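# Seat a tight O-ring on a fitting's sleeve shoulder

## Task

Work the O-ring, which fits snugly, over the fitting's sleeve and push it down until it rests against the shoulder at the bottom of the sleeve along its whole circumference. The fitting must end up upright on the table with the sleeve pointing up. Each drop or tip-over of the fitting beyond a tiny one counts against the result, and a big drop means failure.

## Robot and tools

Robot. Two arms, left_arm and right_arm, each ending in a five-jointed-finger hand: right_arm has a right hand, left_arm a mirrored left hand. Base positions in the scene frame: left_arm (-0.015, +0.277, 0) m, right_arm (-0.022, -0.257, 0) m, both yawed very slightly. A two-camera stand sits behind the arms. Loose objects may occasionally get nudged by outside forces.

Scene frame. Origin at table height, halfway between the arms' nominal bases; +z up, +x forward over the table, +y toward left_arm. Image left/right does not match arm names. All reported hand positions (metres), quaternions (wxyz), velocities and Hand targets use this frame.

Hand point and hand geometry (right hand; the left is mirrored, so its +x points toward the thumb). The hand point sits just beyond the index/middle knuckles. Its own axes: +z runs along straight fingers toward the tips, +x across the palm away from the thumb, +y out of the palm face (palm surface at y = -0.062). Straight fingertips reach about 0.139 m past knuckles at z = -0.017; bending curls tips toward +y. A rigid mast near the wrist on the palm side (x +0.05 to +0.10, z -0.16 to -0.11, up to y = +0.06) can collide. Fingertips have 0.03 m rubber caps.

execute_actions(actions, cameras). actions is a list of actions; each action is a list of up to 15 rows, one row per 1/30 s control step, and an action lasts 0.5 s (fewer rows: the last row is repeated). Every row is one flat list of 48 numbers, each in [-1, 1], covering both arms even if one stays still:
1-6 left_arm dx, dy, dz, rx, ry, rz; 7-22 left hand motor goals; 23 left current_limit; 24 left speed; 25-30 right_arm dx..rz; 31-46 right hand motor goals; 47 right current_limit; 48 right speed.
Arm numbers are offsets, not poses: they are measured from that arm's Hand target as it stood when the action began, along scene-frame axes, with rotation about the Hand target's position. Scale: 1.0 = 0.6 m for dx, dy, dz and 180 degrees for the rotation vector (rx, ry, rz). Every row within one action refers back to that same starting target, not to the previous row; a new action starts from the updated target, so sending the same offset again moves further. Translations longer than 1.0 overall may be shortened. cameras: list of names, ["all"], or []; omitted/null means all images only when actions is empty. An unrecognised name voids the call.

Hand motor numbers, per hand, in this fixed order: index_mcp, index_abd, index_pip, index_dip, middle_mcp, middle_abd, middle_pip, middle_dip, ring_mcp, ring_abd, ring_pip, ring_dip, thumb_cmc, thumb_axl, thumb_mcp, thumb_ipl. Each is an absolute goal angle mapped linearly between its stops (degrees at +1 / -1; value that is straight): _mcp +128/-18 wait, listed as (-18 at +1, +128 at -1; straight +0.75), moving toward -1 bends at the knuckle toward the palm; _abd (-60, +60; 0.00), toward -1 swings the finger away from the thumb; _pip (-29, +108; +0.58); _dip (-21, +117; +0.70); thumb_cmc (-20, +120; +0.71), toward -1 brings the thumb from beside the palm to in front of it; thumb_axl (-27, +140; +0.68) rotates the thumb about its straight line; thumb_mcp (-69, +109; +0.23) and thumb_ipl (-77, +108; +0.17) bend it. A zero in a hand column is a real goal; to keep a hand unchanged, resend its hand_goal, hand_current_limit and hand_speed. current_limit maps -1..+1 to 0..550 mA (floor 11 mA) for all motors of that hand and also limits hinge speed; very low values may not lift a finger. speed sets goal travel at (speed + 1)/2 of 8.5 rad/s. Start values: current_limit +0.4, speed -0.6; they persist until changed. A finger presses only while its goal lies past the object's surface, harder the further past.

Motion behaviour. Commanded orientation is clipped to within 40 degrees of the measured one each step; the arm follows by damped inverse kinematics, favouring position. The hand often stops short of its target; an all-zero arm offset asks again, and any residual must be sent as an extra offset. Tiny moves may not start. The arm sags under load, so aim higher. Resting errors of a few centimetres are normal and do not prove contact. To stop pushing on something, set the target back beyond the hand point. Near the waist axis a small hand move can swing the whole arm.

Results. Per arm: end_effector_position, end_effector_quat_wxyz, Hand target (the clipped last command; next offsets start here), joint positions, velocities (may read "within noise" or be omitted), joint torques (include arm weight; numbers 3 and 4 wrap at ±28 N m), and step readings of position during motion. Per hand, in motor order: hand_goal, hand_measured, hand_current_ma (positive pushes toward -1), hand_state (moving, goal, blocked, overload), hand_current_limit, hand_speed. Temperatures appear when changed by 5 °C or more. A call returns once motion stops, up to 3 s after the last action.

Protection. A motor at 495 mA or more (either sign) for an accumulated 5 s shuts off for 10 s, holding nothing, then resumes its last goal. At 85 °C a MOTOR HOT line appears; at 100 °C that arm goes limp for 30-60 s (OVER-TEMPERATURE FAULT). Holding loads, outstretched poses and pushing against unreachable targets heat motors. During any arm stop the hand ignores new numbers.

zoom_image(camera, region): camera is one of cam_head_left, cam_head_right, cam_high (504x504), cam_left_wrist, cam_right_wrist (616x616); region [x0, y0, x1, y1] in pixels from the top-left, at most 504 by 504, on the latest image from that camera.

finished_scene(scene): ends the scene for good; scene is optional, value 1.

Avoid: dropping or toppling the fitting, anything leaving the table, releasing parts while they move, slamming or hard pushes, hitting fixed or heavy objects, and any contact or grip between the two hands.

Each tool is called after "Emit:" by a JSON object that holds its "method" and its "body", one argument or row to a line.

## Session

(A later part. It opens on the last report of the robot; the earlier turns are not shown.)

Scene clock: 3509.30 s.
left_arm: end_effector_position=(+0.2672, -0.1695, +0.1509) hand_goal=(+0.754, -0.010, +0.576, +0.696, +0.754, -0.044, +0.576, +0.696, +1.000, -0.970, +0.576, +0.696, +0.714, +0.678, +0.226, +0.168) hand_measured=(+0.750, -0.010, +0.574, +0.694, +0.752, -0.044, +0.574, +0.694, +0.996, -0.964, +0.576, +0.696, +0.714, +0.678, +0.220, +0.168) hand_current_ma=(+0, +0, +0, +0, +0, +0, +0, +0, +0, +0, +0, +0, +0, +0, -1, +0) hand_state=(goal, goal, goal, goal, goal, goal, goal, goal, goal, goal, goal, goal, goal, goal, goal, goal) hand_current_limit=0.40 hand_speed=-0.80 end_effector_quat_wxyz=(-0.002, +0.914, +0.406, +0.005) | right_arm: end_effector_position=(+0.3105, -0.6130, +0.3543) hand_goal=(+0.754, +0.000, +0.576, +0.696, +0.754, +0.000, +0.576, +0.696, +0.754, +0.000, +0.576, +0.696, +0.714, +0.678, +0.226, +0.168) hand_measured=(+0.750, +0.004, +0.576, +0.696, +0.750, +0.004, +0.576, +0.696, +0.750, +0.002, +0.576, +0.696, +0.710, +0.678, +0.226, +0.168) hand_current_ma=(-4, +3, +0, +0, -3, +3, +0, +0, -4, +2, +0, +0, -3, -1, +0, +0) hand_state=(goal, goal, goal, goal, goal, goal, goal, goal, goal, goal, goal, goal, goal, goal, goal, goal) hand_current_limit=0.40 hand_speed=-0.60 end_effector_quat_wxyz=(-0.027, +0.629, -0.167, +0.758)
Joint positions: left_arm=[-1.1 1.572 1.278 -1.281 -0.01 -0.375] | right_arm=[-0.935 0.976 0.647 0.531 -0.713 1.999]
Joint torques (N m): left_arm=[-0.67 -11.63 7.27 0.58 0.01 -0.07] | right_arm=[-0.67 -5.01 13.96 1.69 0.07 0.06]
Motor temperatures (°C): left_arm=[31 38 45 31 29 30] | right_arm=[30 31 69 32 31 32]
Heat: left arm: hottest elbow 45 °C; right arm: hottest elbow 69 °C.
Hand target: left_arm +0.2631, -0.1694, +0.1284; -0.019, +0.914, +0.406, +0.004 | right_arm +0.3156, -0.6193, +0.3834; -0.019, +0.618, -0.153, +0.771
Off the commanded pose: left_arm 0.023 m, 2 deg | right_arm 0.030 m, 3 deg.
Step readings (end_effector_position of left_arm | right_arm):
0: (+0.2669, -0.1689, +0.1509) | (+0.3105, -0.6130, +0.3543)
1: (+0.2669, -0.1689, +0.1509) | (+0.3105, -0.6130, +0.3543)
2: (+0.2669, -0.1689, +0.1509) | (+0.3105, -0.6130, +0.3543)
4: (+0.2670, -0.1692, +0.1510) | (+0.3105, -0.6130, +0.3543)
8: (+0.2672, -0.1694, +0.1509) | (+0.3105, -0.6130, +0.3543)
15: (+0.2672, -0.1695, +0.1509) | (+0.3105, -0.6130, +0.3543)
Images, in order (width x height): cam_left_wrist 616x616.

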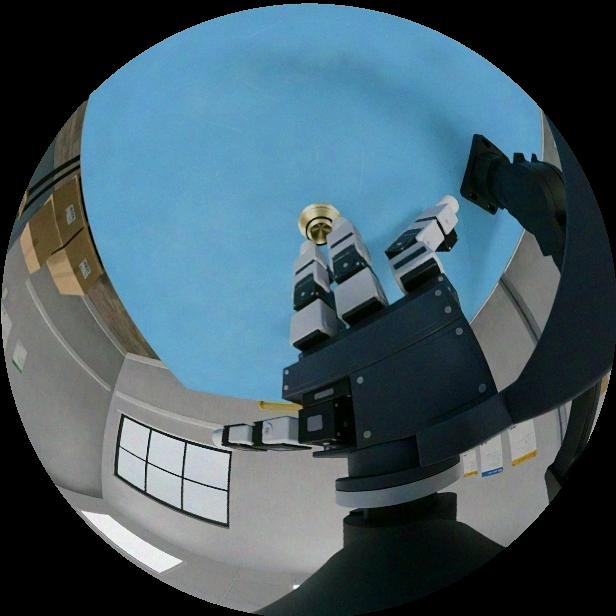

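Emit:
{"method": "execute_actions", "body": {
  "actions": [
    [[0,0,-0.004,0,0,0,0.754,-0.008,0.576,0.696,0.754,-0.046,0.576,0.696,1.0,-0.97,0.576,0.696,0.714,0.678,0.226,0.168,0.4,-0.8,0,0,0,0,0,0,0.754,0,0.576,0.696,0.754,0,0.576,0.696,0.754,0,0.576,0.696,0.714,0.678,0.226,0.168,0.4,-0.6]]
  ],
  "cameras": ["cam_left_wrist"]
}}

Emit:
{"method": "zoom_image", "body": {
  "camera": "cam_left_wrist",
  "region": [290, 205, 350, 265]
}}

Scene clock: 3517.13 s.
left_arm: end_effector_position=(+0.2676, -0.1702, +0.1507) hand_goal=(+0.754, -0.008, +0.576, +0.696, +0.754, -0.046, +0.576, +0.696, +1.000, -0.970, +0.576, +0.696, +0.714, +0.678, +0.226, +0.168) hand_measured=(+0.754, -0.006, +0.576, +0.694, +0.756, -0.044, +0.576, +0.696, +0.996, -0.964, +0.576, +0.696, +0.714, +0.678, +0.220, +0.168) hand_current_ma=(+0, +0, +0, +0, +0, +0, +0, +0, +0, +0, +0, +0, +0, +0, -1, +0) hand_state=(goal, goal, goal, goal, goal, goal, goal, goal, goal, goal, goal, goal, goal, goal, goal, goal) hand_current_limit=0.40 hand_speed=-0.80 end_effector_quat_wxyz=(-0.001, +0.914, +0.406, +0.005) | right_arm: end_effector_position=(+0.3105, -0.6130, +0.3543) hand_goal=(+0.754, +0.000, +0.576, +0.696, +0.754, +0.000, +0.576, +0.696, +0.754, +0.000, +0.576, +0.696, +0.714, +0.678, +0.226, +0.168) hand_measured=(+0.750, +0.004, +0.576, +0.696, +0.750, +0.004, +0.576, +0.696, +0.750, +0.002, +0.576, +0.696, +0.710, +0.678, +0.226, +0.168) hand_current_ma=(-4, +3, +0, +0, -3, +3, +0, +0, -4, +2, +0, +0, -3, -1, +0, +0) hand_state=(goal, goal, goal, goal, goal, goal, goal, goal, goal, goal, goal, goal, goal, goal, goal, goal) hand_current_limit=0.40 hand_speed=-0.60 end_effector_quat_wxyz=(-0.027, +0.629, -0.167, +0.758)
Joint positions: left_arm=[-1.1 1.573 1.278 -1.277 -0.01 -0.375] | right_arm=[-0.935 0.976 0.647 0.531 -0.713 1.999]
Joint torques (N m): left_arm=[-0.67 -11.81 6.97 0.64 -0.02 -0.07] | right_arm=[-0.62 -5.01 13.97 1.7 0.07 0.05]
Motor temperatures (°C): left_arm=[31 38 45 31 29 30] | right_arm=[30 31 69 32 31 32]
Heat: left arm: hottest elbow 45 °C; right arm: hottest elbow 69 °C.
Hand target: left_arm +0.2630, -0.1693, +0.1261; -0.018, +0.914, +0.406, +0.004 | right_arm +0.3156, -0.6193, +0.3834; -0.019, +0.618, -0.153, +0.771
Off the commanded pose: left_arm 0.025 m, 2 deg | right_arm 0.030 m, 3 deg.
Step readings (end_effector_position of left_arm | right_arm):
0: (+0.2672, -0.1695, +0.1509) | (+0.3105, -0.6130, +0.3543)
1: (+0.2672, -0.1695, +0.1509) | (+0.3105, -0.6130, +0.3543)
2: (+0.2672, -0.1696, +0.1509) | (+0.3105, -0.6130, +0.3543)
4: (+0.2674, -0.1700, +0.1508) | (+0.3105, -0.6130, +0.3543)
8: (+0.2676, -0.1702, +0.1507) | (+0.3105, -0.6130, +0.3543)
15: (+0.2676, -0.1702, +0.1507) | (+0.3105, -0.6130, +0.3543)
Images, in order (width x height): cam_left_wrist 616x616.

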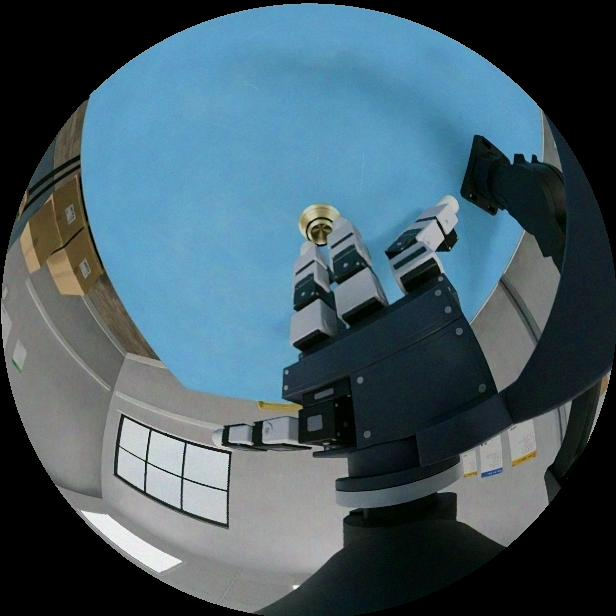

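Scaled by 8.400 from the camera's 616x616 image, which has a finer 880x880 frame.

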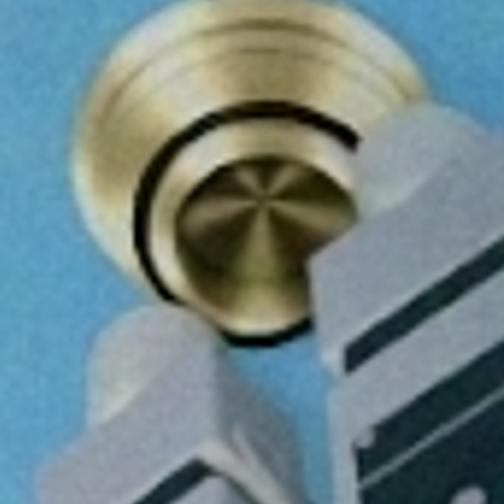

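Emit:
{"method": "execute_actions", "body": {
  "actions": [
    [[0,0,0,0,0,0,0.754,0.003,0.576,0.696,0.754,-0.056,0.576,0.696,1.0,-0.97,0.576,0.696,0.714,0.678,0.226,0.168,0.4,-0.8,0,0,0,0,0,0,0.754,0,0.576,0.696,0.754,0,0.576,0.696,0.754,0,0.576,0.696,0.714,0.678,0.226,0.168,0.4,-0.6]]
  ],
  "cameras": ["cam_left_wrist"]
}}

Emit:
{"method": "zoom_image", "body": {
  "camera": "cam_left_wrist",
  "region": [290, 205, 350, 265]
}}

Scene clock: 3525.77 s.
left_arm: end_effector_position=(+0.2678, -0.1707, +0.1501) hand_goal=(+0.754, +0.004, +0.576, +0.696, +0.754, -0.056, +0.576, +0.696, +1.000, -0.970, +0.576, +0.696, +0.714, +0.678, +0.226, +0.168) hand_measured=(+0.754, +0.004, +0.576, +0.694, +0.754, -0.054, +0.576, +0.696, +0.996, -0.964, +0.576, +0.696, +0.714, +0.678, +0.220, +0.168) hand_current_ma=(+0, +0, +0, +0, +0, +0, +0, +0, +0, +0, +0, +0, +0, +0, -1, +0) hand_state=(goal, goal, goal, goal, goal, goal, goal, goal, goal, goal, goal, goal, goal, goal, goal, goal) hand_current_limit=0.40 hand_speed=-0.80 end_effector_quat_wxyz=(-0.001, +0.914, +0.406, +0.005) | right_arm: end_effector_position=(+0.3105, -0.6130, +0.3543) hand_goal=(+0.754, +0.000, +0.576, +0.696, +0.754, +0.000, +0.576, +0.696, +0.754, +0.000, +0.576, +0.696, +0.714, +0.678, +0.226, +0.168) hand_measured=(+0.750, +0.004, +0.576, +0.696, +0.750, +0.004, +0.576, +0.696, +0.750, +0.002, +0.576, +0.696, +0.710, +0.678, +0.226, +0.168) hand_current_ma=(-4, +3, +0, +0, -3, +3, +0, +0, -4, +2, +0, +0, -3, -1, +0, +0) hand_state=(goal, goal, goal, goal, goal, goal, goal, goal, goal, goal, goal, goal, goal, goal, goal, goal) hand_current_limit=0.40 hand_speed=-0.60 end_effector_quat_wxyz=(-0.027, +0.629, -0.167, +0.758)
Joint positions: left_arm=[-1.1 1.575 1.278 -1.276 -0.01 -0.375] | right_arm=[-0.935 0.976 0.647 0.531 -0.713 1.999]
Joint torques (N m): left_arm=[-0.62 -11.99 7.06 0.54 0.01 -0.07] | right_arm=[-0.62 -5.07 13.97 1.69 0.07 0.06]
Motor temperatures (°C): left_arm=[31 37 45 31 29 30] | right_arm=[30 31 69 32 31 32]
Heat: left arm: hottest elbow 45 °C; right arm: hottest elbow 69 °C.
Hand target: left_arm +0.2631, -0.1694, +0.1260; -0.019, +0.914, +0.406, +0.004 | right_arm +0.3156, -0.6193, +0.3834; -0.019, +0.618, -0.153, +0.771
Off the commanded pose: left_arm 0.024 m, 2 deg | right_arm 0.030 m, 3 deg.
Step readings (end_effector_position of left_arm | right_arm):
0: (+0.2676, -0.1702, +0.1507) | (+0.3105, -0.6130, +0.3543)
1: (+0.2676, -0.1702, +0.1507) | (+0.3105, -0.6130, +0.3543)
2: (+0.2677, -0.1705, +0.1506) | (+0.3105, -0.6130, +0.3543)
4: (+0.2678, -0.1707, +0.1503) | (+0.3105, -0.6130, +0.3543)
8: (+0.2678, -0.1707, +0.1501) | (+0.3105, -0.6130, +0.3543)
15: (+0.2678, -0.1707, +0.1501) | (+0.3105, -0.6130, +0.3543)
Images, in order (width x height): cam_left_wrist 616x616.

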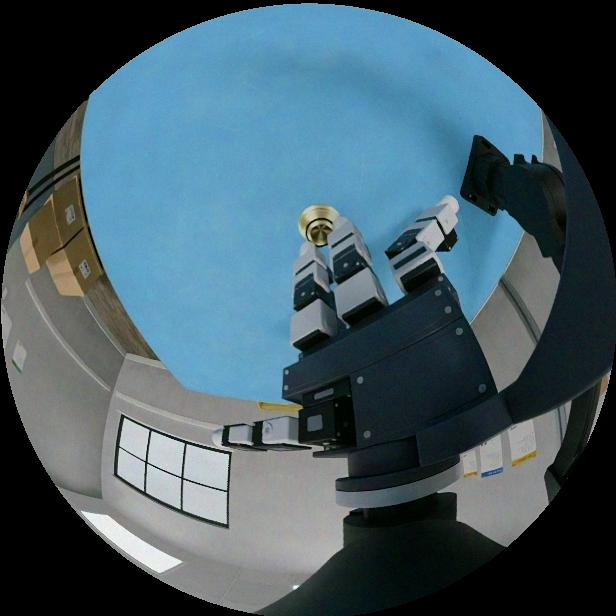

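Scaled by 8.400 from the camera's 616x616 image, which has a finer 880x880 frame.

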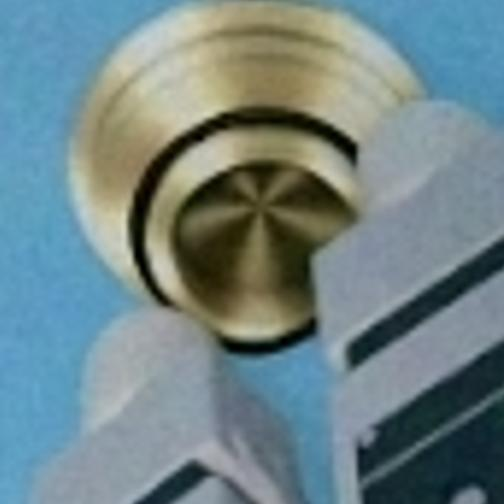

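Emit:
{"method": "execute_actions", "body": {
  "actions": [
    [[-0.001,0.002,-0.003,0,0,0,0.754,0.003,0.576,0.696,0.754,-0.056,0.576,0.696,1.0,-0.97,0.576,0.696,0.714,0.678,0.226,0.168,0.4,-0.8,0,0,0,0,0,0,0.754,0,0.576,0.696,0.754,0,0.576,0.696,0.754,0,0.576,0.696,0.714,0.678,0.226,0.168,0.4,-0.6]]
  ],
  "cameras": ["cam_left_wrist"]
}}

Emit:
{"method": "zoom_image", "body": {
  "camera": "cam_left_wrist",
  "region": [290, 205, 350, 265]
}}

Scene clock: 3532.30 s.
left_arm: end_effector_position=(+0.2675, -0.1702, +0.1485) hand_goal=(+0.754, +0.004, +0.576, +0.696, +0.754, -0.056, +0.576, +0.696, +1.000, -0.970, +0.576, +0.696, +0.714, +0.678, +0.226, +0.168) hand_measured=(+0.754, +0.006, +0.576, +0.694, +0.756, -0.058, +0.576, +0.696, +0.996, -0.964, +0.576, +0.696, +0.714, +0.678, +0.220, +0.168) hand_current_ma=(+0, +0, +0, +0, +0, +0, +0, +0, +0, +0, +0, +0, +0, +0, -1, +0) hand_state=(goal, goal, goal, goal, goal, goal, goal, goal, goal, goal, goal, goal, goal, goal, goal, goal) hand_current_limit=0.40 hand_speed=-0.80 end_effector_quat_wxyz=(-0.001, +0.914, +0.406, +0.005) | right_arm: end_effector_position=(+0.3105, -0.6130, +0.3543) hand_goal=(+0.754, +0.000, +0.576, +0.696, +0.754, +0.000, +0.576, +0.696, +0.754, +0.000, +0.576, +0.696, +0.714, +0.678, +0.226, +0.168) hand_measured=(+0.750, +0.004, +0.576, +0.696, +0.750, +0.004, +0.576, +0.696, +0.750, +0.002, +0.576, +0.696, +0.710, +0.678, +0.226, +0.168) hand_current_ma=(-4, +3, +0, +0, -3, +3, +0, +0, -4, +2, +0, +0, -3, -1, +0, +0) hand_state=(goal, goal, goal, goal, goal, goal, goal, goal, goal, goal, goal, goal, goal, goal, goal, goal) hand_current_limit=0.40 hand_speed=-0.60 end_effector_quat_wxyz=(-0.027, +0.629, -0.167, +0.758)
Joint positions: left_arm=[-1.1 1.575 1.274 -1.272 -0.01 -0.375] | right_arm=[-0.935 0.976 0.647 0.531 -0.713 1.999]
Joint torques (N m): left_arm=[-0.67 -12.16 6.84 0.69 0 -0.05] | right_arm=[-0.62 -5.07 13.97 1.7 0.07 0.05]
Motor temperatures (°C): left_arm=[31 37 45 31 29 30] | right_arm=[30 31 69 32 31 32]
Heat: left arm: hottest elbow 45 °C; right arm: hottest elbow 69 °C.
Hand target: left_arm +0.2624, -0.1681, +0.1242; -0.019, +0.914, +0.406, +0.004 | right_arm +0.3156, -0.6193, +0.3834; -0.019, +0.618, -0.153, +0.771
Off the commanded pose: left_arm 0.025 m, 2 deg | right_arm 0.030 m, 3 deg.
Step readings (end_effector_position of left_arm | right_arm):
0: (+0.2678, -0.1707, +0.1501) | (+0.3105, -0.6130, +0.3543)
1: (+0.2678, -0.1707, +0.1501) | (+0.3105, -0.6130, +0.3543)
2: (+0.2678, -0.1707, +0.1501) | (+0.3105, -0.6130, +0.3543)
4: (+0.2676, -0.1704, +0.1494) | (+0.3105, -0.6130, +0.3543)
8: (+0.2675, -0.1702, +0.1485) | (+0.3105, -0.6130, +0.3543)
15: (+0.2675, -0.1702, +0.1485) | (+0.3105, -0.6130, +0.3543)
Images, in order (width x height): cam_left_wrist 616x616.

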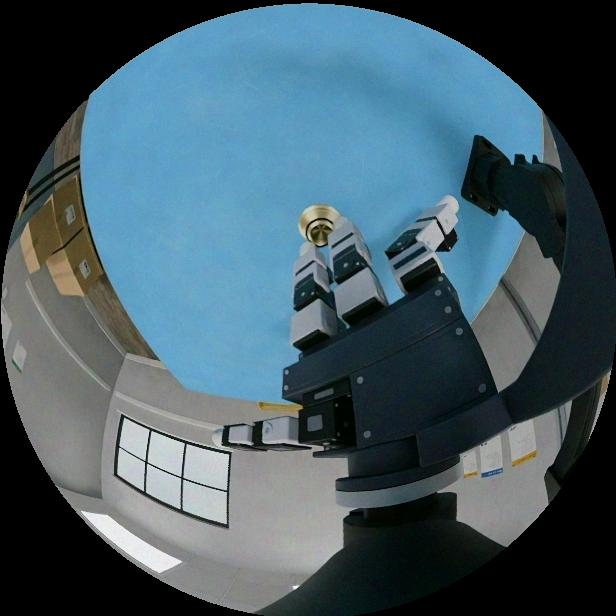

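Scaled by 8.400 from the camera's 616x616 image, which has a finer 880x880 frame.

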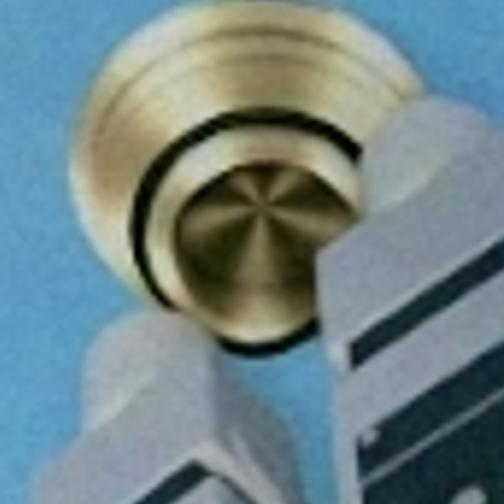

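Emit:
{"method": "execute_actions", "body": {
  "actions": [
    [[0,0,-0.004,0,0,0,0.754,0.003,0.576,0.696,0.754,-0.056,0.576,0.696,1.0,-0.97,0.576,0.696,0.714,0.678,0.226,0.168,0.4,-0.8,0,0,0,0,0,0,0.754,0,0.576,0.696,0.754,0,0.576,0.696,0.754,0,0.576,0.696,0.714,0.678,0.226,0.168,0.4,-0.6]]
  ]
}}

Emit:
{"method": "execute_actions", "body": {
  "actions": [
    [[0,0,-0.004,0,0,0,0.754,0.003,0.576,0.696,0.754,-0.056,0.576,0.696,1.0,-0.97,0.576,0.696,0.714,0.678,0.226,0.168,0.4,-0.8,0,0,0,0,0,0,0.754,0,0.576,0.696,0.754,0,0.576,0.696,0.754,0,0.576,0.696,0.714,0.678,0.226,0.168,0.4,-0.6]]
  ],
  "cameras": ["cam_left_wrist"]
}}

Emit:
{"method": "zoom_image", "body": {
  "camera": "cam_left_wrist",
  "region": [290, 205, 350, 265]
}}

Scene clock: 3540.37 s.
left_arm: end_effector_position=(+0.2676, -0.1703, +0.1477) hand_goal=(+0.754, +0.004, +0.576, +0.696, +0.754, -0.056, +0.576, +0.696, +1.000, -0.970, +0.576, +0.696, +0.714, +0.678, +0.226, +0.168) hand_measured=(+0.758, +0.008, +0.578, +0.696, +0.758, -0.060, +0.578, +0.696, +0.996, -0.964, +0.576, +0.696, +0.714, +0.678, +0.220, +0.168) hand_current_ma=(+0, +0, +0, +0, +0, +0, +0, +0, +0, +0, +0, +0, +0, +0, -1, +0) hand_state=(goal, goal, goal, goal, goal, goal, goal, goal, goal, goal, goal, goal, goal, goal, goal, goal) hand_current_limit=0.40 hand_speed=-0.80 end_effector_quat_wxyz=(+0.000, +0.914, +0.406, +0.005) | right_arm: end_effector_position=(+0.3105, -0.6130, +0.3543) hand_goal=(+0.754, +0.000, +0.576, +0.696, +0.754, +0.000, +0.576, +0.696, +0.754, +0.000, +0.576, +0.696, +0.714, +0.678, +0.226, +0.168) hand_measured=(+0.750, +0.004, +0.576, +0.696, +0.750, +0.004, +0.576, +0.696, +0.750, +0.002, +0.576, +0.696, +0.710, +0.678, +0.226, +0.168) hand_current_ma=(-4, +3, +0, +0, -3, +3, +0, +0, -4, +2, +0, +0, -3, -1, +0, +0) hand_state=(goal, goal, goal, goal, goal, goal, goal, goal, goal, goal, goal, goal, goal, goal, goal, goal) hand_current_limit=0.40 hand_speed=-0.60 end_effector_quat_wxyz=(-0.027, +0.629, -0.167, +0.758)
Joint positions: left_arm=[-1.1 1.575 1.271 -1.267 -0.01 -0.375] | right_arm=[-0.935 0.976 0.647 0.531 -0.713 1.999]
Joint torques (N m): left_arm=[-0.62 -11.75 6.76 0.73 0 -0.08] | right_arm=[-0.62 -5.07 13.97 1.69 0.07 0.05]
Motor temperatures (°C): left_arm=[31 38 45 31 29 30] | right_arm=[30 31 69 32 31 32]
Heat: left arm: hottest elbow 45 °C; right arm: hottest elbow 69 °C.
Hand target: left_arm +0.2624, -0.1681, +0.1218; -0.019, +0.914, +0.406, +0.004 | right_arm +0.3156, -0.6193, +0.3834; -0.019, +0.618, -0.153, +0.771
Off the commanded pose: left_arm 0.027 m, 2 deg | right_arm 0.030 m, 3 deg.
Step readings (end_effector_position of left_arm | right_arm):
0: (+0.2675, -0.1702, +0.1485) | (+0.3105, -0.6130, +0.3543)
1: (+0.2675, -0.1702, +0.1485) | (+0.3105, -0.6130, +0.3543)
2: (+0.2675, -0.1702, +0.1485) | (+0.3105, -0.6130, +0.3543)
4: (+0.2676, -0.1704, +0.1486) | (+0.3105, -0.6130, +0.3543)
8: (+0.2678, -0.1707, +0.1487) | (+0.3105, -0.6130, +0.3543)
15: (+0.2676, -0.1703, +0.1477) | (+0.3105, -0.6130, +0.3543)

Scene clock: 3541.07 s.
left_arm: end_effector_position=(+0.2679, -0.1707, +0.1478) hand_goal=(+0.754, +0.004, +0.576, +0.696, +0.754, -0.056, +0.576, +0.696, +1.000, -0.970, +0.576, +0.696, +0.714, +0.678, +0.226, +0.168) hand_measured=(+0.760, +0.008, +0.578, +0.696, +0.760, -0.060, +0.580, +0.696, +0.996, -0.964, +0.576, +0.696, +0.714, +0.678, +0.220, +0.168) hand_current_ma=(+1, +0, +0, +0, +1, +0, +0, +0, +0, +0, +0, +0, +0, +0, -1, +0) hand_state=(goal, goal, goal, goal, goal, goal, goal, goal, goal, goal, goal, goal, goal, goal, goal, goal) hand_current_limit=0.40 hand_speed=-0.80 end_effector_quat_wxyz=(+0.001, +0.914, +0.406, +0.005) | right_arm: end_effector_position=(+0.3105, -0.6130, +0.3543) hand_goal=(+0.754, +0.000, +0.576, +0.696, +0.754, +0.000, +0.576, +0.696, +0.754, +0.000, +0.576, +0.696, +0.714, +0.678, +0.226, +0.168) hand_measured=(+0.750, +0.004, +0.576, +0.696, +0.750, +0.004, +0.576, +0.696, +0.750, +0.002, +0.576, +0.696, +0.710, +0.678, +0.226, +0.168) hand_current_ma=(-4, +3, +0, +0, -3, +3, +0, +0, -4, +2, +0, +0, -3, -1, +0, +0) hand_state=(goal, goal, goal, goal, goal, goal, goal, goal, goal, goal, goal, goal, goal, goal, goal, goal) hand_current_limit=0.40 hand_speed=-0.60 end_effector_quat_wxyz=(-0.027, +0.629, -0.167, +0.758)
Joint positions: left_arm=[-1.1 1.575 1.271 -1.265 -0.01 -0.375] | right_arm=[-0.935 0.976 0.647 0.531 -0.713 1.999]
Joint torques (N m): left_arm=[-0.62 -11.4 6.39 0.9 0.01 -0.05] | right_arm=[-0.62 -5.01 13.97 1.69 0.07 0.05]
Motor temperatures (°C): left_arm=[31 38 45 31 29 30] | right_arm=[30 31 69 32 31 32]
Heat: left arm: hottest elbow 45 °C; right arm: hottest elbow 69 °C.
Hand target: left_arm +0.2625, -0.1681, +0.1194; -0.019, +0.914, +0.406, +0.004 | right_arm +0.3156, -0.6193, +0.3834; -0.019, +0.618, -0.153, +0.771
Off the commanded pose: left_arm 0.029 m, 2 deg | right_arm 0.030 m, 3 deg.
Step readings (end_effector_position of left_arm | right_arm):
0: (+0.2676, -0.1703, +0.1477) | (+0.3105, -0.6130, +0.3543)
1: (+0.2676, -0.1703, +0.1477) | (+0.3105, -0.6130, +0.3543)
2: (+0.2676, -0.1704, +0.1477) | (+0.3105, -0.6130, +0.3543)
4: (+0.2677, -0.1705, +0.1477) | (+0.3105, -0.6130, +0.3543)
8: (+0.2678, -0.1706, +0.1478) | (+0.3105, -0.6130, +0.3543)
15: (+0.2679, -0.1707, +0.1478) | (+0.3105, -0.6130, +0.3543)
Images, in order (width x height): cam_left_wrist 616x616.

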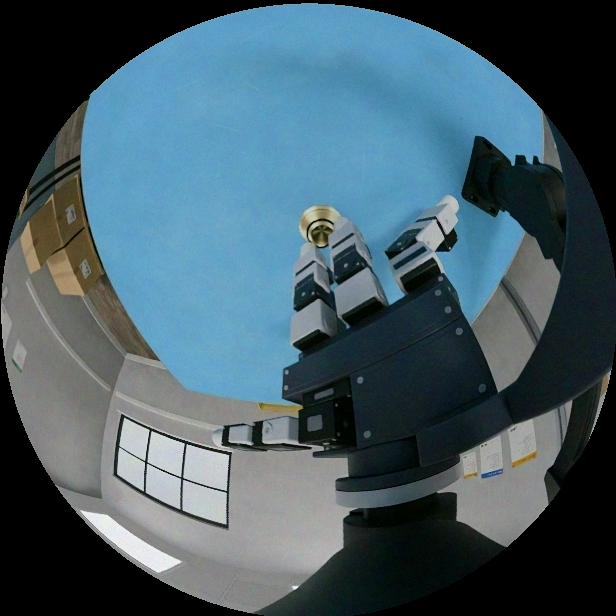

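Scaled by 8.400 from the camera's 616x616 image, which has a finer 880x880 frame.

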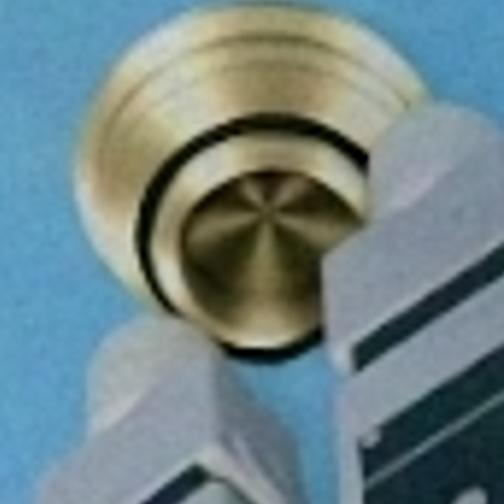

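Emit:
{"method": "execute_actions", "body": {
  "actions": [
    [[-0.003,0.004,-0.005,0,0,0,0.754,0.006,0.576,0.696,0.754,-0.058,0.576,0.696,1.0,-0.97,0.576,0.696,0.714,0.678,0.226,0.168,0.4,-0.8,0,0,0,0,0,0,0.754,0,0.576,0.696,0.754,0,0.576,0.696,0.754,0,0.576,0.696,0.714,0.678,0.226,0.168,0.4,-0.6]]
  ]
}}

Emit:
{"method": "execute_actions", "body": {
  "actions": [
    [[0,0,-0.006,0,0,0,0.754,0.006,0.576,0.696,0.754,-0.058,0.576,0.696,1.0,-0.97,0.576,0.696,0.714,0.678,0.226,0.168,0.4,-0.8,0,0,0,0,0,0,0.754,0,0.576,0.696,0.754,0,0.576,0.696,0.754,0,0.576,0.696,0.714,0.678,0.226,0.168,0.4,-0.6]]
  ],
  "cameras": ["cam_left_wrist"]
}}

Emit:
{"method": "zoom_image", "body": {
  "camera": "cam_left_wrist",
  "region": [290, 205, 350, 265]
}}

Scene clock: 3551.30 s.
left_arm: end_effector_position=(+0.2671, -0.1695, +0.1440) hand_goal=(+0.754, +0.006, +0.576, +0.696, +0.754, -0.058, +0.576, +0.696, +1.000, -0.970, +0.576, +0.696, +0.714, +0.678, +0.226, +0.168) hand_measured=(+0.760, +0.014, +0.578, +0.696, +0.762, -0.066, +0.580, +0.698, +0.996, -0.964, +0.576, +0.696, +0.714, +0.678, +0.220, +0.168) hand_current_ma=(+1, +1, +0, +0, +1, -1, +0, +0, +0, +0, +0, +0, +0, +0, -1, +0) hand_state=(goal, goal, goal, goal, goal, goal, goal, goal, goal, goal, goal, goal, goal, goal, goal, goal) hand_current_limit=0.40 hand_speed=-0.80 end_effector_quat_wxyz=(+0.000, +0.914, +0.406, +0.005) | right_arm: end_effector_position=(+0.3105, -0.6130, +0.3543) hand_goal=(+0.754, +0.000, +0.576, +0.696, +0.754, +0.000, +0.576, +0.696, +0.754, +0.000, +0.576, +0.696, +0.714, +0.678, +0.226, +0.168) hand_measured=(+0.750, +0.004, +0.576, +0.696, +0.750, +0.004, +0.576, +0.696, +0.750, +0.002, +0.576, +0.696, +0.710, +0.678, +0.226, +0.168) hand_current_ma=(-4, +3, +0, +0, -3, +3, +0, +0, -4, +2, +0, +0, -3, -1, +0, +0) hand_state=(goal, goal, goal, goal, goal, goal, goal, goal, goal, goal, goal, goal, goal, goal, goal, goal) hand_current_limit=0.40 hand_speed=-0.60 end_effector_quat_wxyz=(-0.027, +0.629, -0.167, +0.758)
Joint positions: left_arm=[-1.101 1.575 1.261 -1.256 -0.01 -0.375] | right_arm=[-0.935 0.976 0.647 0.531 -0.713 1.999]
Joint torques (N m): left_arm=[-0.73 -11.52 6.17 0.87 0 -0.08] | right_arm=[-0.67 -5.07 13.97 1.69 0.07 0.06]
Motor temperatures (°C): left_arm=[31 38 45 31 29 30] | right_arm=[30 31 69 32 31 32]
Heat: left arm: hottest elbow 45 °C; right arm: hottest elbow 69 °C.
Hand target: left_arm +0.2606, -0.1657, +0.1164; -0.019, +0.914, +0.406, +0.004 | right_arm +0.3156, -0.6193, +0.3834; -0.019, +0.618, -0.153, +0.771
Off the commanded pose: left_arm 0.029 m, 2 deg | right_arm 0.030 m, 3 deg.
Step readings (end_effector_position of left_arm | right_arm):
0: (+0.2679, -0.1707, +0.1478) | (+0.3105, -0.6130, +0.3543)
1: (+0.2677, -0.1705, +0.1475) | (+0.3105, -0.6130, +0.3543)
2: (+0.2676, -0.1703, +0.1468) | (+0.3105, -0.6130, +0.3543)
4: (+0.2674, -0.1699, +0.1454) | (+0.3105, -0.6130, +0.3543)
8: (+0.2673, -0.1695, +0.1442) | (+0.3105, -0.6130, +0.3543)
15: (+0.2671, -0.1696, +0.1440) | (+0.3105, -0.6130, +0.3543)

Scene clock: 3552.00 s.
left_arm: end_effector_position=(+0.2667, -0.1688, +0.1399) hand_goal=(+0.754, +0.006, +0.576, +0.696, +0.754, -0.058, +0.576, +0.696, +1.000, -0.970, +0.576, +0.696, +0.714, +0.678, +0.226, +0.168) hand_measured=(+0.758, +0.024, +0.578, +0.696, +0.760, -0.072, +0.580, +0.698, +0.996, -0.964, +0.576, +0.696, +0.714, +0.678, +0.220, +0.168) hand_current_ma=(+0, +4, +0, +0, +1, -3, +0, +0, +0, +0, +0, +0, +0, +0, -1, +0) hand_state=(goal, goal, goal, goal, goal, goal, goal, goal, goal, goal, goal, goal, goal, goal, goal, goal) hand_current_limit=0.40 hand_speed=-0.80 end_effector_quat_wxyz=(+0.002, +0.914, +0.406, +0.005) | right_arm: end_effector_position=(+0.3105, -0.6130, +0.3543) hand_goal=(+0.754, +0.000, +0.576, +0.696, +0.754, +0.000, +0.576, +0.696, +0.754, +0.000, +0.576, +0.696, +0.714, +0.678, +0.226, +0.168) hand_measured=(+0.750, +0.004, +0.576, +0.696, +0.750, +0.004, +0.576, +0.696, +0.750, +0.002, +0.576, +0.696, +0.710, +0.678, +0.226, +0.168) hand_current_ma=(-4, +3, +0, +0, -3, +3, +0, +0, -4, +2, +0, +0, -3, -1, +0, +0) hand_state=(goal, goal, goal, goal, goal, goal, goal, goal, goal, goal, goal, goal, goal, goal, goal, goal) hand_current_limit=0.40 hand_speed=-0.60 end_effector_quat_wxyz=(-0.027, +0.629, -0.167, +0.758)
Joint positions: left_arm=[-1.101 1.575 1.249 -1.242 -0.01 -0.375] | right_arm=[-0.935 0.976 0.647 0.531 -0.713 1.999]
Joint torques (N m): left_arm=[-0.79 -11.28 6.61 0.66 0.02 -0.09] | right_arm=[-0.62 -5.07 13.97 1.7 0.07 0.06]
Motor temperatures (°C): left_arm=[31 38 45 31 29 30] | right_arm=[30 31 69 32 31 32]
Heat: left arm: hottest elbow 45 °C; right arm: hottest elbow 69 °C.
Hand target: left_arm +0.2606, -0.1658, +0.1129; -0.018, +0.914, +0.406, +0.004 | right_arm +0.3156, -0.6193, +0.3834; -0.019, +0.618, -0.153, +0.771
Off the commanded pose: left_arm 0.028 m, 2 deg | right_arm 0.030 m, 3 deg.
Step readings (end_effector_position of left_arm | right_arm):
0: (+0.2671, -0.1695, +0.1440) | (+0.3105, -0.6130, +0.3543)
1: (+0.2671, -0.1696, +0.1441) | (+0.3105, -0.6130, +0.3543)
2: (+0.2671, -0.1695, +0.1438) | (+0.3105, -0.6130, +0.3543)
4: (+0.2671, -0.1695, +0.1433) | (+0.3105, -0.6130, +0.3543)
8: (+0.2669, -0.1692, +0.1420) | (+0.3105, -0.6130, +0.3543)
15: (+0.2667, -0.1688, +0.1399) | (+0.3105, -0.6130, +0.3543)
Images, in order (width x height): cam_left_wrist 616x616.

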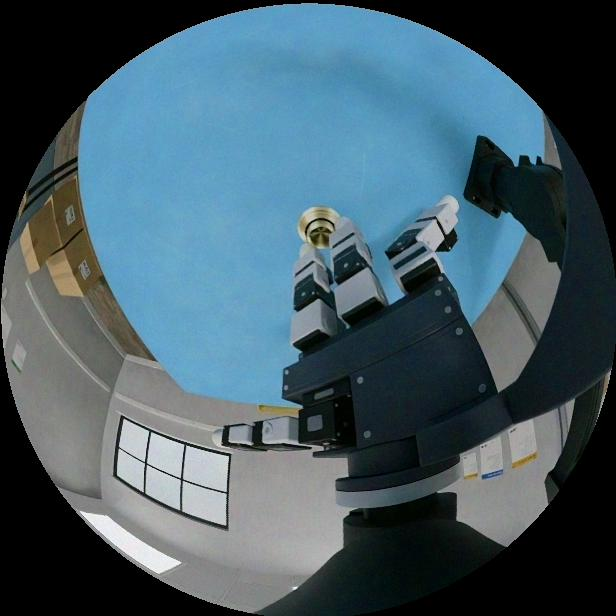

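Scaled by 8.400 from the camera's 616x616 image, which has a finer 880x880 frame.

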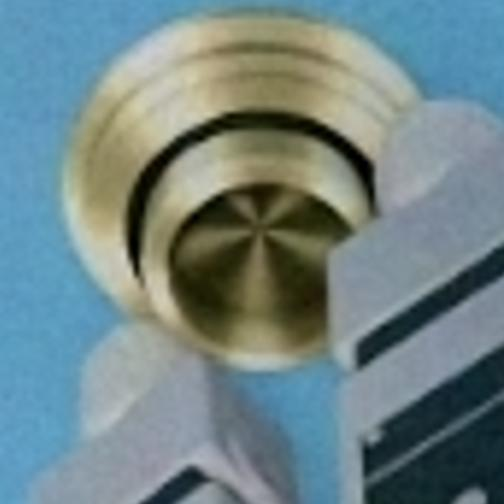

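Emit:
{"method": "zoom_image", "body": {
  "camera": "cam_left_wrist",
  "region": [300, 208, 340, 252]
}}

Scaled by 11.455 from the camera's 616x616 image, which has a finer 880x880 frame.

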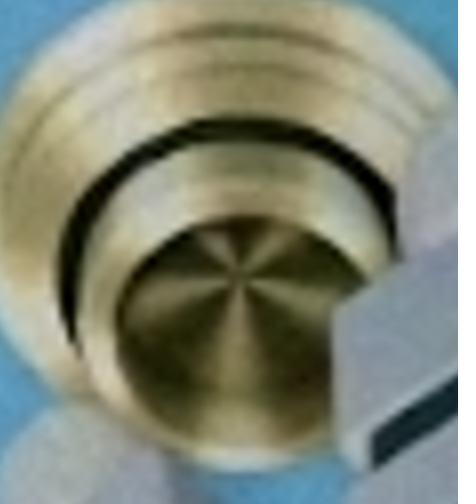

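Emit:
{"method": "execute_actions", "body": {
  "actions": [
    [[0,0,0,0,0,0,0.754,0.11,0.576,0.696,0.754,-0.17,0.576,0.696,1.0,-0.97,0.576,0.696,0.714,0.678,0.226,0.168,0.4,-0.8,0,0,0,0,0,0,0.754,0,0.576,0.696,0.754,0,0.576,0.696,0.754,0,0.576,0.696,0.714,0.678,0.226,0.168,0.4,-0.6]],
    [[0,0,0.05,0,0,0,0.754,0.12,0.576,0.696,0.754,-0.17,0.576,0.696,1.0,-0.97,0.576,0.696,0.714,0.678,0.226,0.168,0.4,-0.8,0,0,0,0,0,0,0.754,0,0.576,0.696,0.754,0,0.576,0.696,0.754,0,0.576,0.696,0.714,0.678,0.226,0.168,0.4,-0.6]],
    [[0,0,0.06,0,0,0,0.754,0.12,0.576,0.696,0.754,-0.17,0.576,0.696,1.0,-0.97,0.576,0.696,0.714,0.678,0.226,0.168,0.4,-0.8,0,0,0,0,0,0,0.754,0,0.576,0.696,0.754,0,0.576,0.696,0.754,0,0.576,0.696,0.714,0.678,0.226,0.168,0.4,-0.6]],
    [[0,0,0.05,0,0,0,0.754,0.12,0.576,0.696,0.754,-0.17,0.576,0.696,1.0,-0.97,0.576,0.696,0.714,0.678,0.226,0.168,0.4,-0.8,0,0,0,0,0,0,0.754,0,0.576,0.696,0.754,0,0.576,0.696,0.754,0,0.576,0.696,0.714,0.678,0.226,0.168,0.4,-0.6]]
  ],
  "cameras": ["cam_left_wrist"]
}}

Emit:
{"method": "zoom_image", "body": {
  "camera": "cam_left_wrist",
  "region": [295, 185, 339, 229]
}}

Scene clock: 3582.17 s.
left_arm: end_effector_position=(+0.2575, -0.1503, +0.1860) hand_goal=(+0.754, +0.120, +0.576, +0.696, +0.754, -0.170, +0.576, +0.696, +1.000, -0.970, +0.576, +0.696, +0.714, +0.678, +0.226, +0.168) hand_measured=(+0.754, +0.116, +0.578, +0.696, +0.754, -0.166, +0.578, +0.698, +0.996, -0.964, +0.576, +0.696, +0.714, +0.678, +0.220, +0.168) hand_current_ma=(+0, +0, +0, +0, +0, +0, +0, +0, +0, +0, +0, +0, +0, +0, -1, +0) hand_state=(goal, goal, goal, goal, goal, goal, goal, goal, goal, goal, goal, goal, goal, goal, goal, goal) hand_current_limit=0.40 hand_speed=-0.80 end_effector_quat_wxyz=(-0.039, +0.913, +0.406, +0.003) | right_arm: end_effector_position=(+0.3105, -0.6130, +0.3543) hand_goal=(+0.754, +0.000, +0.576, +0.696, +0.754, +0.000, +0.576, +0.696, +0.754, +0.000, +0.576, +0.696, +0.714, +0.678, +0.226, +0.168) hand_measured=(+0.750, +0.004, +0.576, +0.696, +0.750, +0.004, +0.576, +0.696, +0.750, +0.002, +0.576, +0.696, +0.710, +0.678, +0.226, +0.168) hand_current_ma=(-4, +3, +0, +0, -3, +3, +0, +0, -4, +2, +0, +0, -3, -1, +0, +0) hand_state=(goal, goal, goal, goal, goal, goal, goal, goal, goal, goal, goal, goal, goal, goal, goal, goal) hand_current_limit=0.40 hand_speed=-0.60 end_effector_quat_wxyz=(-0.027, +0.629, -0.167, +0.758)
Joint positions: left_arm=[-1.101 1.539 1.346 -1.455 -0.01 -0.375] | right_arm=[-0.935 0.976 0.647 0.531 -0.713 1.999]
Joint torques (N m): left_arm=[-0.79 -13.98 13.18 -0.73 0.01 -0.09] | right_arm=[-0.67 -5.01 13.97 1.7 0.07 0.06]
Motor temperatures (°C): left_arm=[31 38 45 31 29 30] | right_arm=[30 31 69 32 31 32]
Heat: left arm: hottest elbow 45 °C; right arm: hottest elbow 69 °C.
Hand target: left_arm +0.2607, -0.1658, +0.2090; -0.018, +0.914, +0.406, +0.004 | right_arm +0.3156, -0.6193, +0.3834; -0.019, +0.618, -0.153, +0.771
Off the commanded pose: left_arm 0.028 m, 2 deg | right_arm 0.030 m, 3 deg.
Step readings (end_effector_position of left_arm | right_arm):
0: (+0.2667, -0.1688, +0.1399) | (+0.3105, -0.6130, +0.3543)
1: (+0.2667, -0.1688, +0.1399) | (+0.3105, -0.6130, +0.3543)
2: (+0.2667, -0.1690, +0.1400) | (+0.3105, -0.6130, +0.3543)
4: (+0.2668, -0.1691, +0.1392) | (+0.3105, -0.6130, +0.3543)
8: (+0.2656, -0.1667, +0.1326) | (+0.3105, -0.6130, +0.3543)
15: (+0.2653, -0.1662, +0.1291) | (+0.3105, -0.6130, +0.3543)
16: (+0.2653, -0.1662, +0.1291) | (+0.3105, -0.6130, +0.3543)
17: (+0.2653, -0.1661, +0.1291) | (+0.3105, -0.6130, +0.3543)
19: (+0.2642, -0.1639, +0.1284) | (+0.3105, -0.6130, +0.3543)
23: (+0.2611, -0.1577, +0.1267) | (+0.3105, -0.6130, +0.3543)
30: (+0.2600, -0.1553, +0.1261) | (+0.3105, -0.6130, +0.3543)
31: (+0.2598, -0.1551, +0.1263) | (+0.3105, -0.6130, +0.3543)
32: (+0.2589, -0.1533, +0.1262) | (+0.3105, -0.6130, +0.3543)
34: (+0.2570, -0.1493, +0.1281) | (+0.3105, -0.6130, +0.3543)
38: (+0.2549, -0.1452, +0.1402) | (+0.3105, -0.6130, +0.3543)
45: (+0.2575, -0.1504, +0.1591) | (+0.3105, -0.6130, +0.3543)
46: (+0.2576, -0.1505, +0.1595) | (+0.3105, -0.6130, +0.3543)
47: (+0.2570, -0.1494, +0.1601) | (+0.3105, -0.6130, +0.3543)
49: (+0.2559, -0.1472, +0.1627) | (+0.3105, -0.6130, +0.3543)
53: (+0.2564, -0.1481, +0.1749) | (+0.3105, -0.6130, +0.3543)
60: (+0.2578, -0.1509, +0.1861) | (+0.3105, -0.6130, +0.3543)
Images, in order (width x height): cam_left_wrist 616x616.

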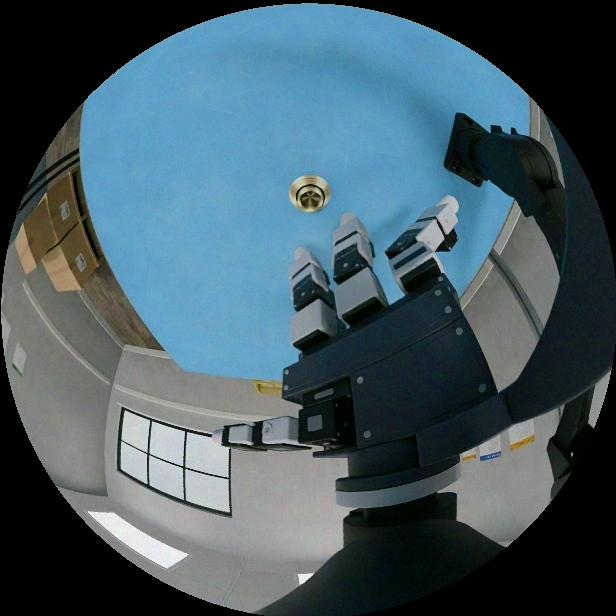

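Scaled by 11.455 from the camera's 616x616 image, which has a finer 880x880 frame.

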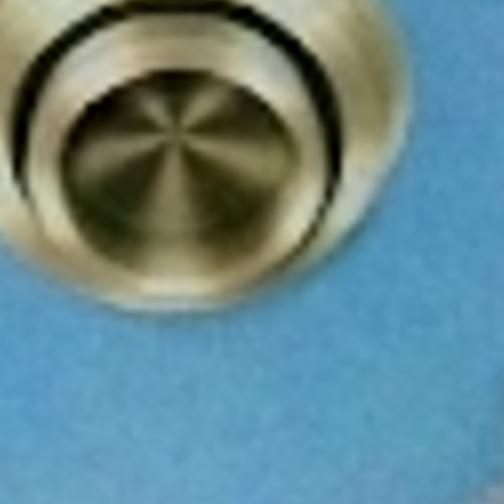

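Emit:
{"method": "zoom_image", "body": {
  "camera": "cam_left_wrist",
  "region": [286, 172, 334, 220]
}}

Emit:
{"method": "zoom_image", "body": {
  "camera": "cam_left_wrist",
  "region": [294, 178, 326, 210]
}}

Scaled by 10.500 from the camera's 616x616 image, which has a finer 880x880 frame.

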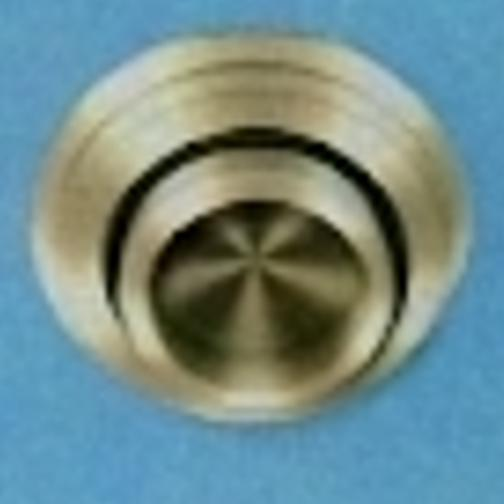

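Scaled by 15.750 from the camera's 616x616 image, which has a finer 880x880 frame.

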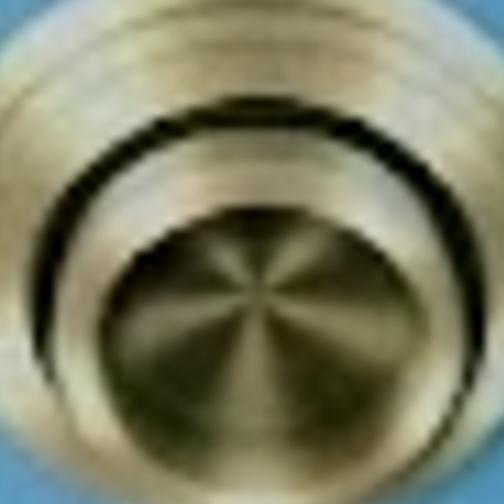

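Emit:
{"method": "execute_actions", "body": {
  "actions": [
    [[-0.0366,-0.025,0.01,0,0.0044,-0.125,0.754,0.2,0.576,0.1,0.754,-0.2,0.576,0.1,1.0,-0.97,0.576,0.696,0.714,0.678,0.226,0.168,0.4,-0.7,0,0,0,0,0,0,0.754,0,0.576,0.696,0.754,0,0.576,0.696,0.754,0,0.576,0.696,0.714,0.678,0.226,0.168,0.4,-0.6]],
    [[-0.0366,-0.025,0,0,0.0044,-0.125,0.754,0.22,0.576,-0.48,0.754,-0.22,0.576,-0.48,1.0,-0.97,0.576,0.696,0.714,0.678,0.226,0.168,0.4,-0.7,0,0,0,0,0,0,0.754,0,0.576,0.696,0.754,0,0.576,0.696,0.754,0,0.576,0.696,0.714,0.678,0.226,0.168,0.4,-0.6]],
    [[0,0,-0.05,0,0,0,0.754,0.22,0.576,-0.48,0.754,-0.22,0.576,-0.48,1.0,-0.97,0.576,0.696,0.714,0.678,0.226,0.168,0.4,-0.7,0,0,0,0,0,0,0.754,0,0.576,0.696,0.754,0,0.576,0.696,0.754,0,0.576,0.696,0.714,0.678,0.226,0.168,0.4,-0.6]],
    [[0,0,-0.05,0,0,0,0.754,0.22,0.576,-0.48,0.754,-0.22,0.576,-0.48,1.0,-0.97,0.576,0.696,0.714,0.678,0.226,0.168,0.4,-0.7,0,0,0,0,0,0,0.754,0,0.576,0.696,0.754,0,0.576,0.696,0.754,0,0.576,0.696,0.714,0.678,0.226,0.168,0.4,-0.6]]
  ],
  "cameras": ["cam_left_wrist"]
}}

Emit:
{"method": "zoom_image", "body": {
  "camera": "cam_left_wrist",
  "region": [285, 200, 345, 260]
}}

Scene clock: 3611.47 s.
left_arm: end_effector_position=(+0.2136, -0.1982, +0.1683) hand_goal=(+0.754, +0.220, +0.576, -0.480, +0.754, -0.220, +0.576, -0.480, +1.000, -0.970, +0.576, +0.696, +0.714, +0.678, +0.226, +0.168) hand_measured=(+0.754, +0.216, +0.578, -0.476, +0.754, -0.216, +0.578, -0.476, +0.996, -0.964, +0.576, +0.696, +0.714, +0.678, +0.220, +0.168) hand_current_ma=(+0, +0, +0, +0, +0, +0, +0, +0, +0, +0, +0, +0, +0, +0, -1, +0) hand_state=(goal, goal, goal, goal, goal, goal, goal, goal, goal, goal, goal, goal, goal, goal, goal, goal) hand_current_limit=0.40 hand_speed=-0.70 end_effector_quat_wxyz=(-0.014, +1.000, +0.026, +0.003) | right_arm: end_effector_position=(+0.3105, -0.6130, +0.3543) hand_goal=(+0.754, +0.000, +0.576, +0.696, +0.754, +0.000, +0.576, +0.696, +0.754, +0.000, +0.576, +0.696, +0.714, +0.678, +0.226, +0.168) hand_measured=(+0.750, +0.004, +0.576, +0.696, +0.750, +0.004, +0.576, +0.696, +0.750, +0.002, +0.576, +0.696, +0.710, +0.678, +0.226, +0.168) hand_current_ma=(-4, +3, +0, +0, -3, +3, +0, +0, -4, +2, +0, +0, -3, -1, +0, +0) hand_state=(goal, goal, goal, goal, goal, goal, goal, goal, goal, goal, goal, goal, goal, goal, goal, goal) hand_current_limit=0.40 hand_speed=-0.60 end_effector_quat_wxyz=(-0.027, +0.629, -0.167, +0.758)
Joint positions: left_arm=[-1.093 1.534 1.287 -1.347 -0.017 0.416] | right_arm=[-0.935 0.976 0.647 0.531 -0.713 1.999]
Joint torques (N m): left_arm=[1.08 -12.45 7.83 0.5 0.08 0.16] | right_arm=[-0.67 -5.07 13.97 1.69 0.07 0.06]
Motor temperatures (°C): left_arm=[31 37 49 31 29 30] | right_arm=[30 31 69 32 31 32]
Heat: left arm: hottest elbow 49 °C; right arm: hottest elbow 69 °C.
Hand target: left_arm +0.2168, -0.1957, +0.1550; -0.021, +0.999, +0.025, -0.002 | right_arm +0.3156, -0.6193, +0.3834; -0.019, +0.618, -0.153, +0.771
Off the commanded pose: left_arm 0.014 m, 1 deg | right_arm 0.030 m, 3 deg.
Step readings (end_effector_position of left_arm | right_arm):
0: (+0.2574, -0.1503, +0.1859) | (+0.3105, -0.6130, +0.3543)
1: (+0.2573, -0.1505, +0.1859) | (+0.3105, -0.6130, +0.3543)
2: (+0.2564, -0.1517, +0.1861) | (+0.3105, -0.6130, +0.3543)
4: (+0.2539, -0.1553, +0.1875) | (+0.3105, -0.6130, +0.3543)
8: (+0.2462, -0.1625, +0.1947) | (+0.3105, -0.6130, +0.3543)
15: (+0.2371, -0.1690, +0.2003) | (+0.3105, -0.6130, +0.3543)
16: (+0.2362, -0.1697, +0.2002) | (+0.3105, -0.6130, +0.3543)
17: (+0.2347, -0.1711, +0.2002) | (+0.3105, -0.6130, +0.3543)
19: (+0.2304, -0.1749, +0.2001) | (+0.3105, -0.6130, +0.3543)
23: (+0.2200, -0.1816, +0.1997) | (+0.3105, -0.6130, +0.3543)
30: (+0.2105, -0.1858, +0.1994) | (+0.3105, -0.6130, +0.3543)
31: (+0.2101, -0.1859, +0.1994) | (+0.3105, -0.6130, +0.3543)
32: (+0.2099, -0.1861, +0.1994) | (+0.3105, -0.6130, +0.3543)
34: (+0.2105, -0.1879, +0.2000) | (+0.3105, -0.6130, +0.3543)
38: (+0.2128, -0.1938, +0.2020) | (+0.3105, -0.6130, +0.3543)
45: (+0.2130, -0.1966, +0.2019) | (+0.3105, -0.6130, +0.3543)
46: (+0.2130, -0.1967, +0.2018) | (+0.3105, -0.6130, +0.3543)
47: (+0.2132, -0.1972, +0.2005) | (+0.3105, -0.6130, +0.3543)
49: (+0.2140, -0.1988, +0.1961) | (+0.3105, -0.6130, +0.3543)
53: (+0.2128, -0.1966, +0.1793) | (+0.3105, -0.6130, +0.3543)
60: (+0.2134, -0.1979, +0.1681) | (+0.3105, -0.6130, +0.3543)
Images, in order (width x height): cam_left_wrist 616x616.

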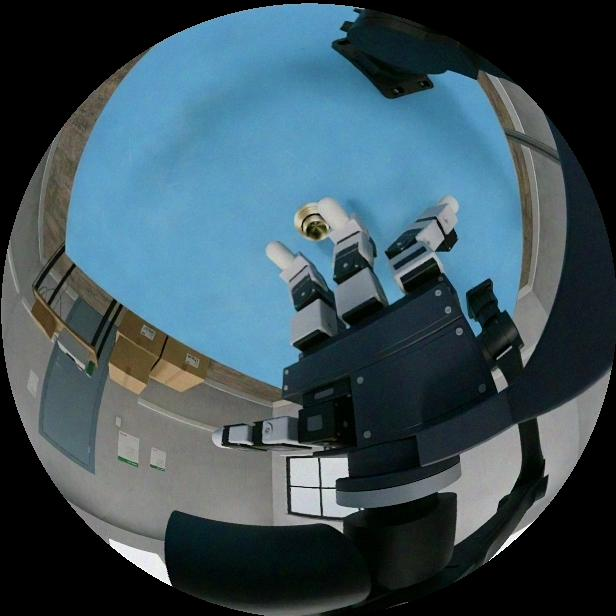

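Scaled by 8.400 from the camera's 616x616 image, which has a finer 880x880 frame.

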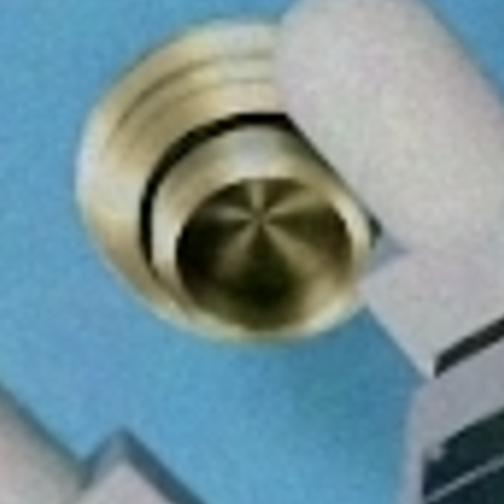

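Emit:
{"method": "execute_actions", "body": {
  "actions": [
    [[0.0075,0.001,-0.035,0,0,0,0.754,0.22,0.576,-0.48,0.754,-0.22,0.576,-0.48,1.0,-0.97,0.576,0.696,0.714,0.678,0.226,0.168,0.4,-0.7,0,0,0,0,0,0,0.754,0,0.576,0.696,0.754,0,0.576,0.696,0.754,0,0.576,0.696,0.714,0.678,0.226,0.168,0.4,-0.6]],
    [[0,0,-0.03,0,0,0,0.754,0.2,0.576,-0.48,0.754,-0.2,0.576,-0.48,1.0,-0.97,0.576,0.696,0.714,0.678,0.226,0.168,0.4,-0.7,0,0,0,0,0,0,0.754,0,0.576,0.696,0.754,0,0.576,0.696,0.754,0,0.576,0.696,0.714,0.678,0.226,0.168,0.4,-0.6]]
  ],
  "cameras": ["cam_left_wrist"]
}}

Emit:
{"method": "zoom_image", "body": {
  "camera": "cam_left_wrist",
  "region": [285, 205, 345, 265]
}}

Scene clock: 3618.13 s.
left_arm: end_effector_position=(+0.2192, -0.1990, +0.1319) hand_goal=(+0.754, +0.200, +0.576, -0.480, +0.754, -0.200, +0.576, -0.480, +1.000, -0.970, +0.576, +0.696, +0.714, +0.678, +0.226, +0.168) hand_measured=(+0.754, +0.202, +0.578, -0.476, +0.754, -0.202, +0.578, -0.476, +0.996, -0.964, +0.576, +0.696, +0.714, +0.678, +0.220, +0.168) hand_current_ma=(+0, +0, +0, +0, +0, +0, +0, +0, +0, +0, +0, +0, +0, +0, -1, +0) hand_state=(goal, goal, goal, goal, goal, goal, goal, goal, goal, goal, goal, goal, goal, goal, goal, goal) hand_current_limit=0.40 hand_speed=-0.70 end_effector_quat_wxyz=(-0.012, +1.000, +0.026, +0.004) | right_arm: end_effector_position=(+0.3105, -0.6130, +0.3543) hand_goal=(+0.754, +0.000, +0.576, +0.696, +0.754, +0.000, +0.576, +0.696, +0.754, +0.000, +0.576, +0.696, +0.714, +0.678, +0.226, +0.168) hand_measured=(+0.750, +0.004, +0.576, +0.696, +0.750, +0.004, +0.576, +0.696, +0.750, +0.002, +0.576, +0.696, +0.710, +0.678, +0.226, +0.168) hand_current_ma=(-4, +3, +0, +0, -3, +3, +0, +0, -4, +2, +0, +0, -3, -1, +0, +0) hand_state=(goal, goal, goal, goal, goal, goal, goal, goal, goal, goal, goal, goal, goal, goal, goal, goal) hand_current_limit=0.40 hand_speed=-0.60 end_effector_quat_wxyz=(-0.027, +0.629, -0.167, +0.758)
Joint positions: left_arm=[-1.083 1.567 1.224 -1.246 -0.017 0.426] | right_arm=[-0.935 0.976 0.647 0.531 -0.713 1.999]
Joint torques (N m): left_arm=[0.85 -12.28 7.5 0.43 0.06 0.16] | right_arm=[-0.67 -5.07 13.96 1.69 0.07 0.06]
Motor temperatures (°C): left_arm=[31 37 49 31 29 30] | right_arm=[30 31 69 32 31 32]
Heat: left arm: hottest elbow 49 °C; right arm: hottest elbow 69 °C.
Hand target: left_arm +0.2212, -0.1952, +0.1160; -0.021, +0.999, +0.025, -0.002 | right_arm +0.3156, -0.6193, +0.3834; -0.019, +0.618, -0.153, +0.771
Off the commanded pose: left_arm 0.017 m, 1 deg | right_arm 0.030 m, 3 deg.
Step readings (end_effector_position of left_arm | right_arm):
0: (+0.2136, -0.1982, +0.1683) | (+0.3105, -0.6130, +0.3543)
1: (+0.2136, -0.1983, +0.1683) | (+0.3105, -0.6130, +0.3543)
2: (+0.2137, -0.1987, +0.1678) | (+0.3105, -0.6130, +0.3543)
4: (+0.2151, -0.2000, +0.1659) | (+0.3105, -0.6130, +0.3543)
8: (+0.2173, -0.1983, +0.1570) | (+0.3105, -0.6130, +0.3543)
15: (+0.2188, -0.1981, +0.1496) | (+0.3105, -0.6130, +0.3543)
16: (+0.2189, -0.1984, +0.1497) | (+0.3105, -0.6130, +0.3543)
17: (+0.2191, -0.1988, +0.1494) | (+0.3105, -0.6130, +0.3543)
19: (+0.2197, -0.2000, +0.1475) | (+0.3105, -0.6130, +0.3543)
23: (+0.2190, -0.1987, +0.1387) | (+0.3105, -0.6130, +0.3543)
30: (+0.2190, -0.1988, +0.1318) | (+0.3105, -0.6130, +0.3543)
Images, in order (width x height): cam_left_wrist 616x616.

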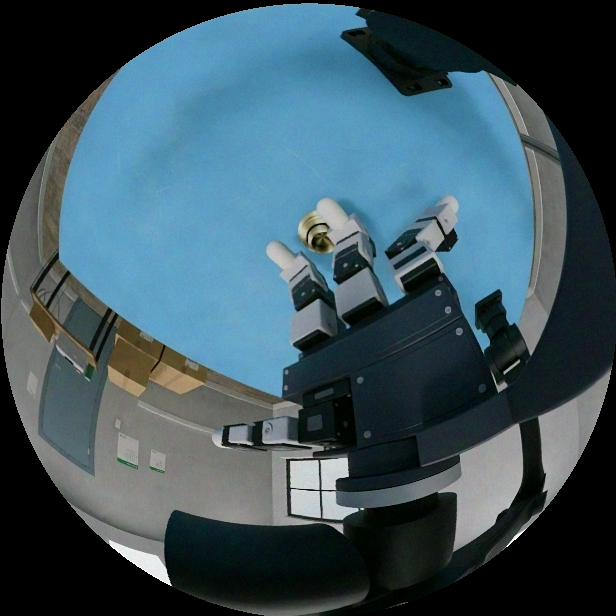

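Scaled by 8.400 from the camera's 616x616 image, which has a finer 880x880 frame.

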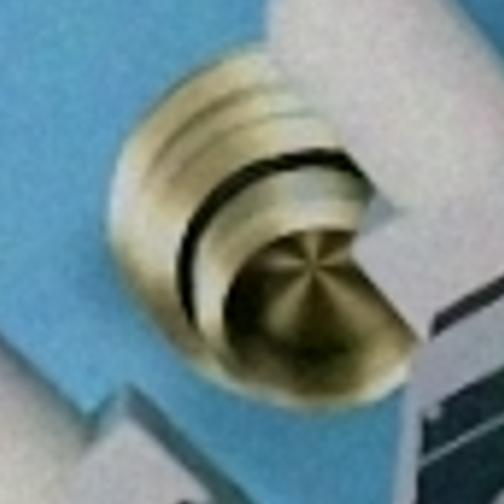

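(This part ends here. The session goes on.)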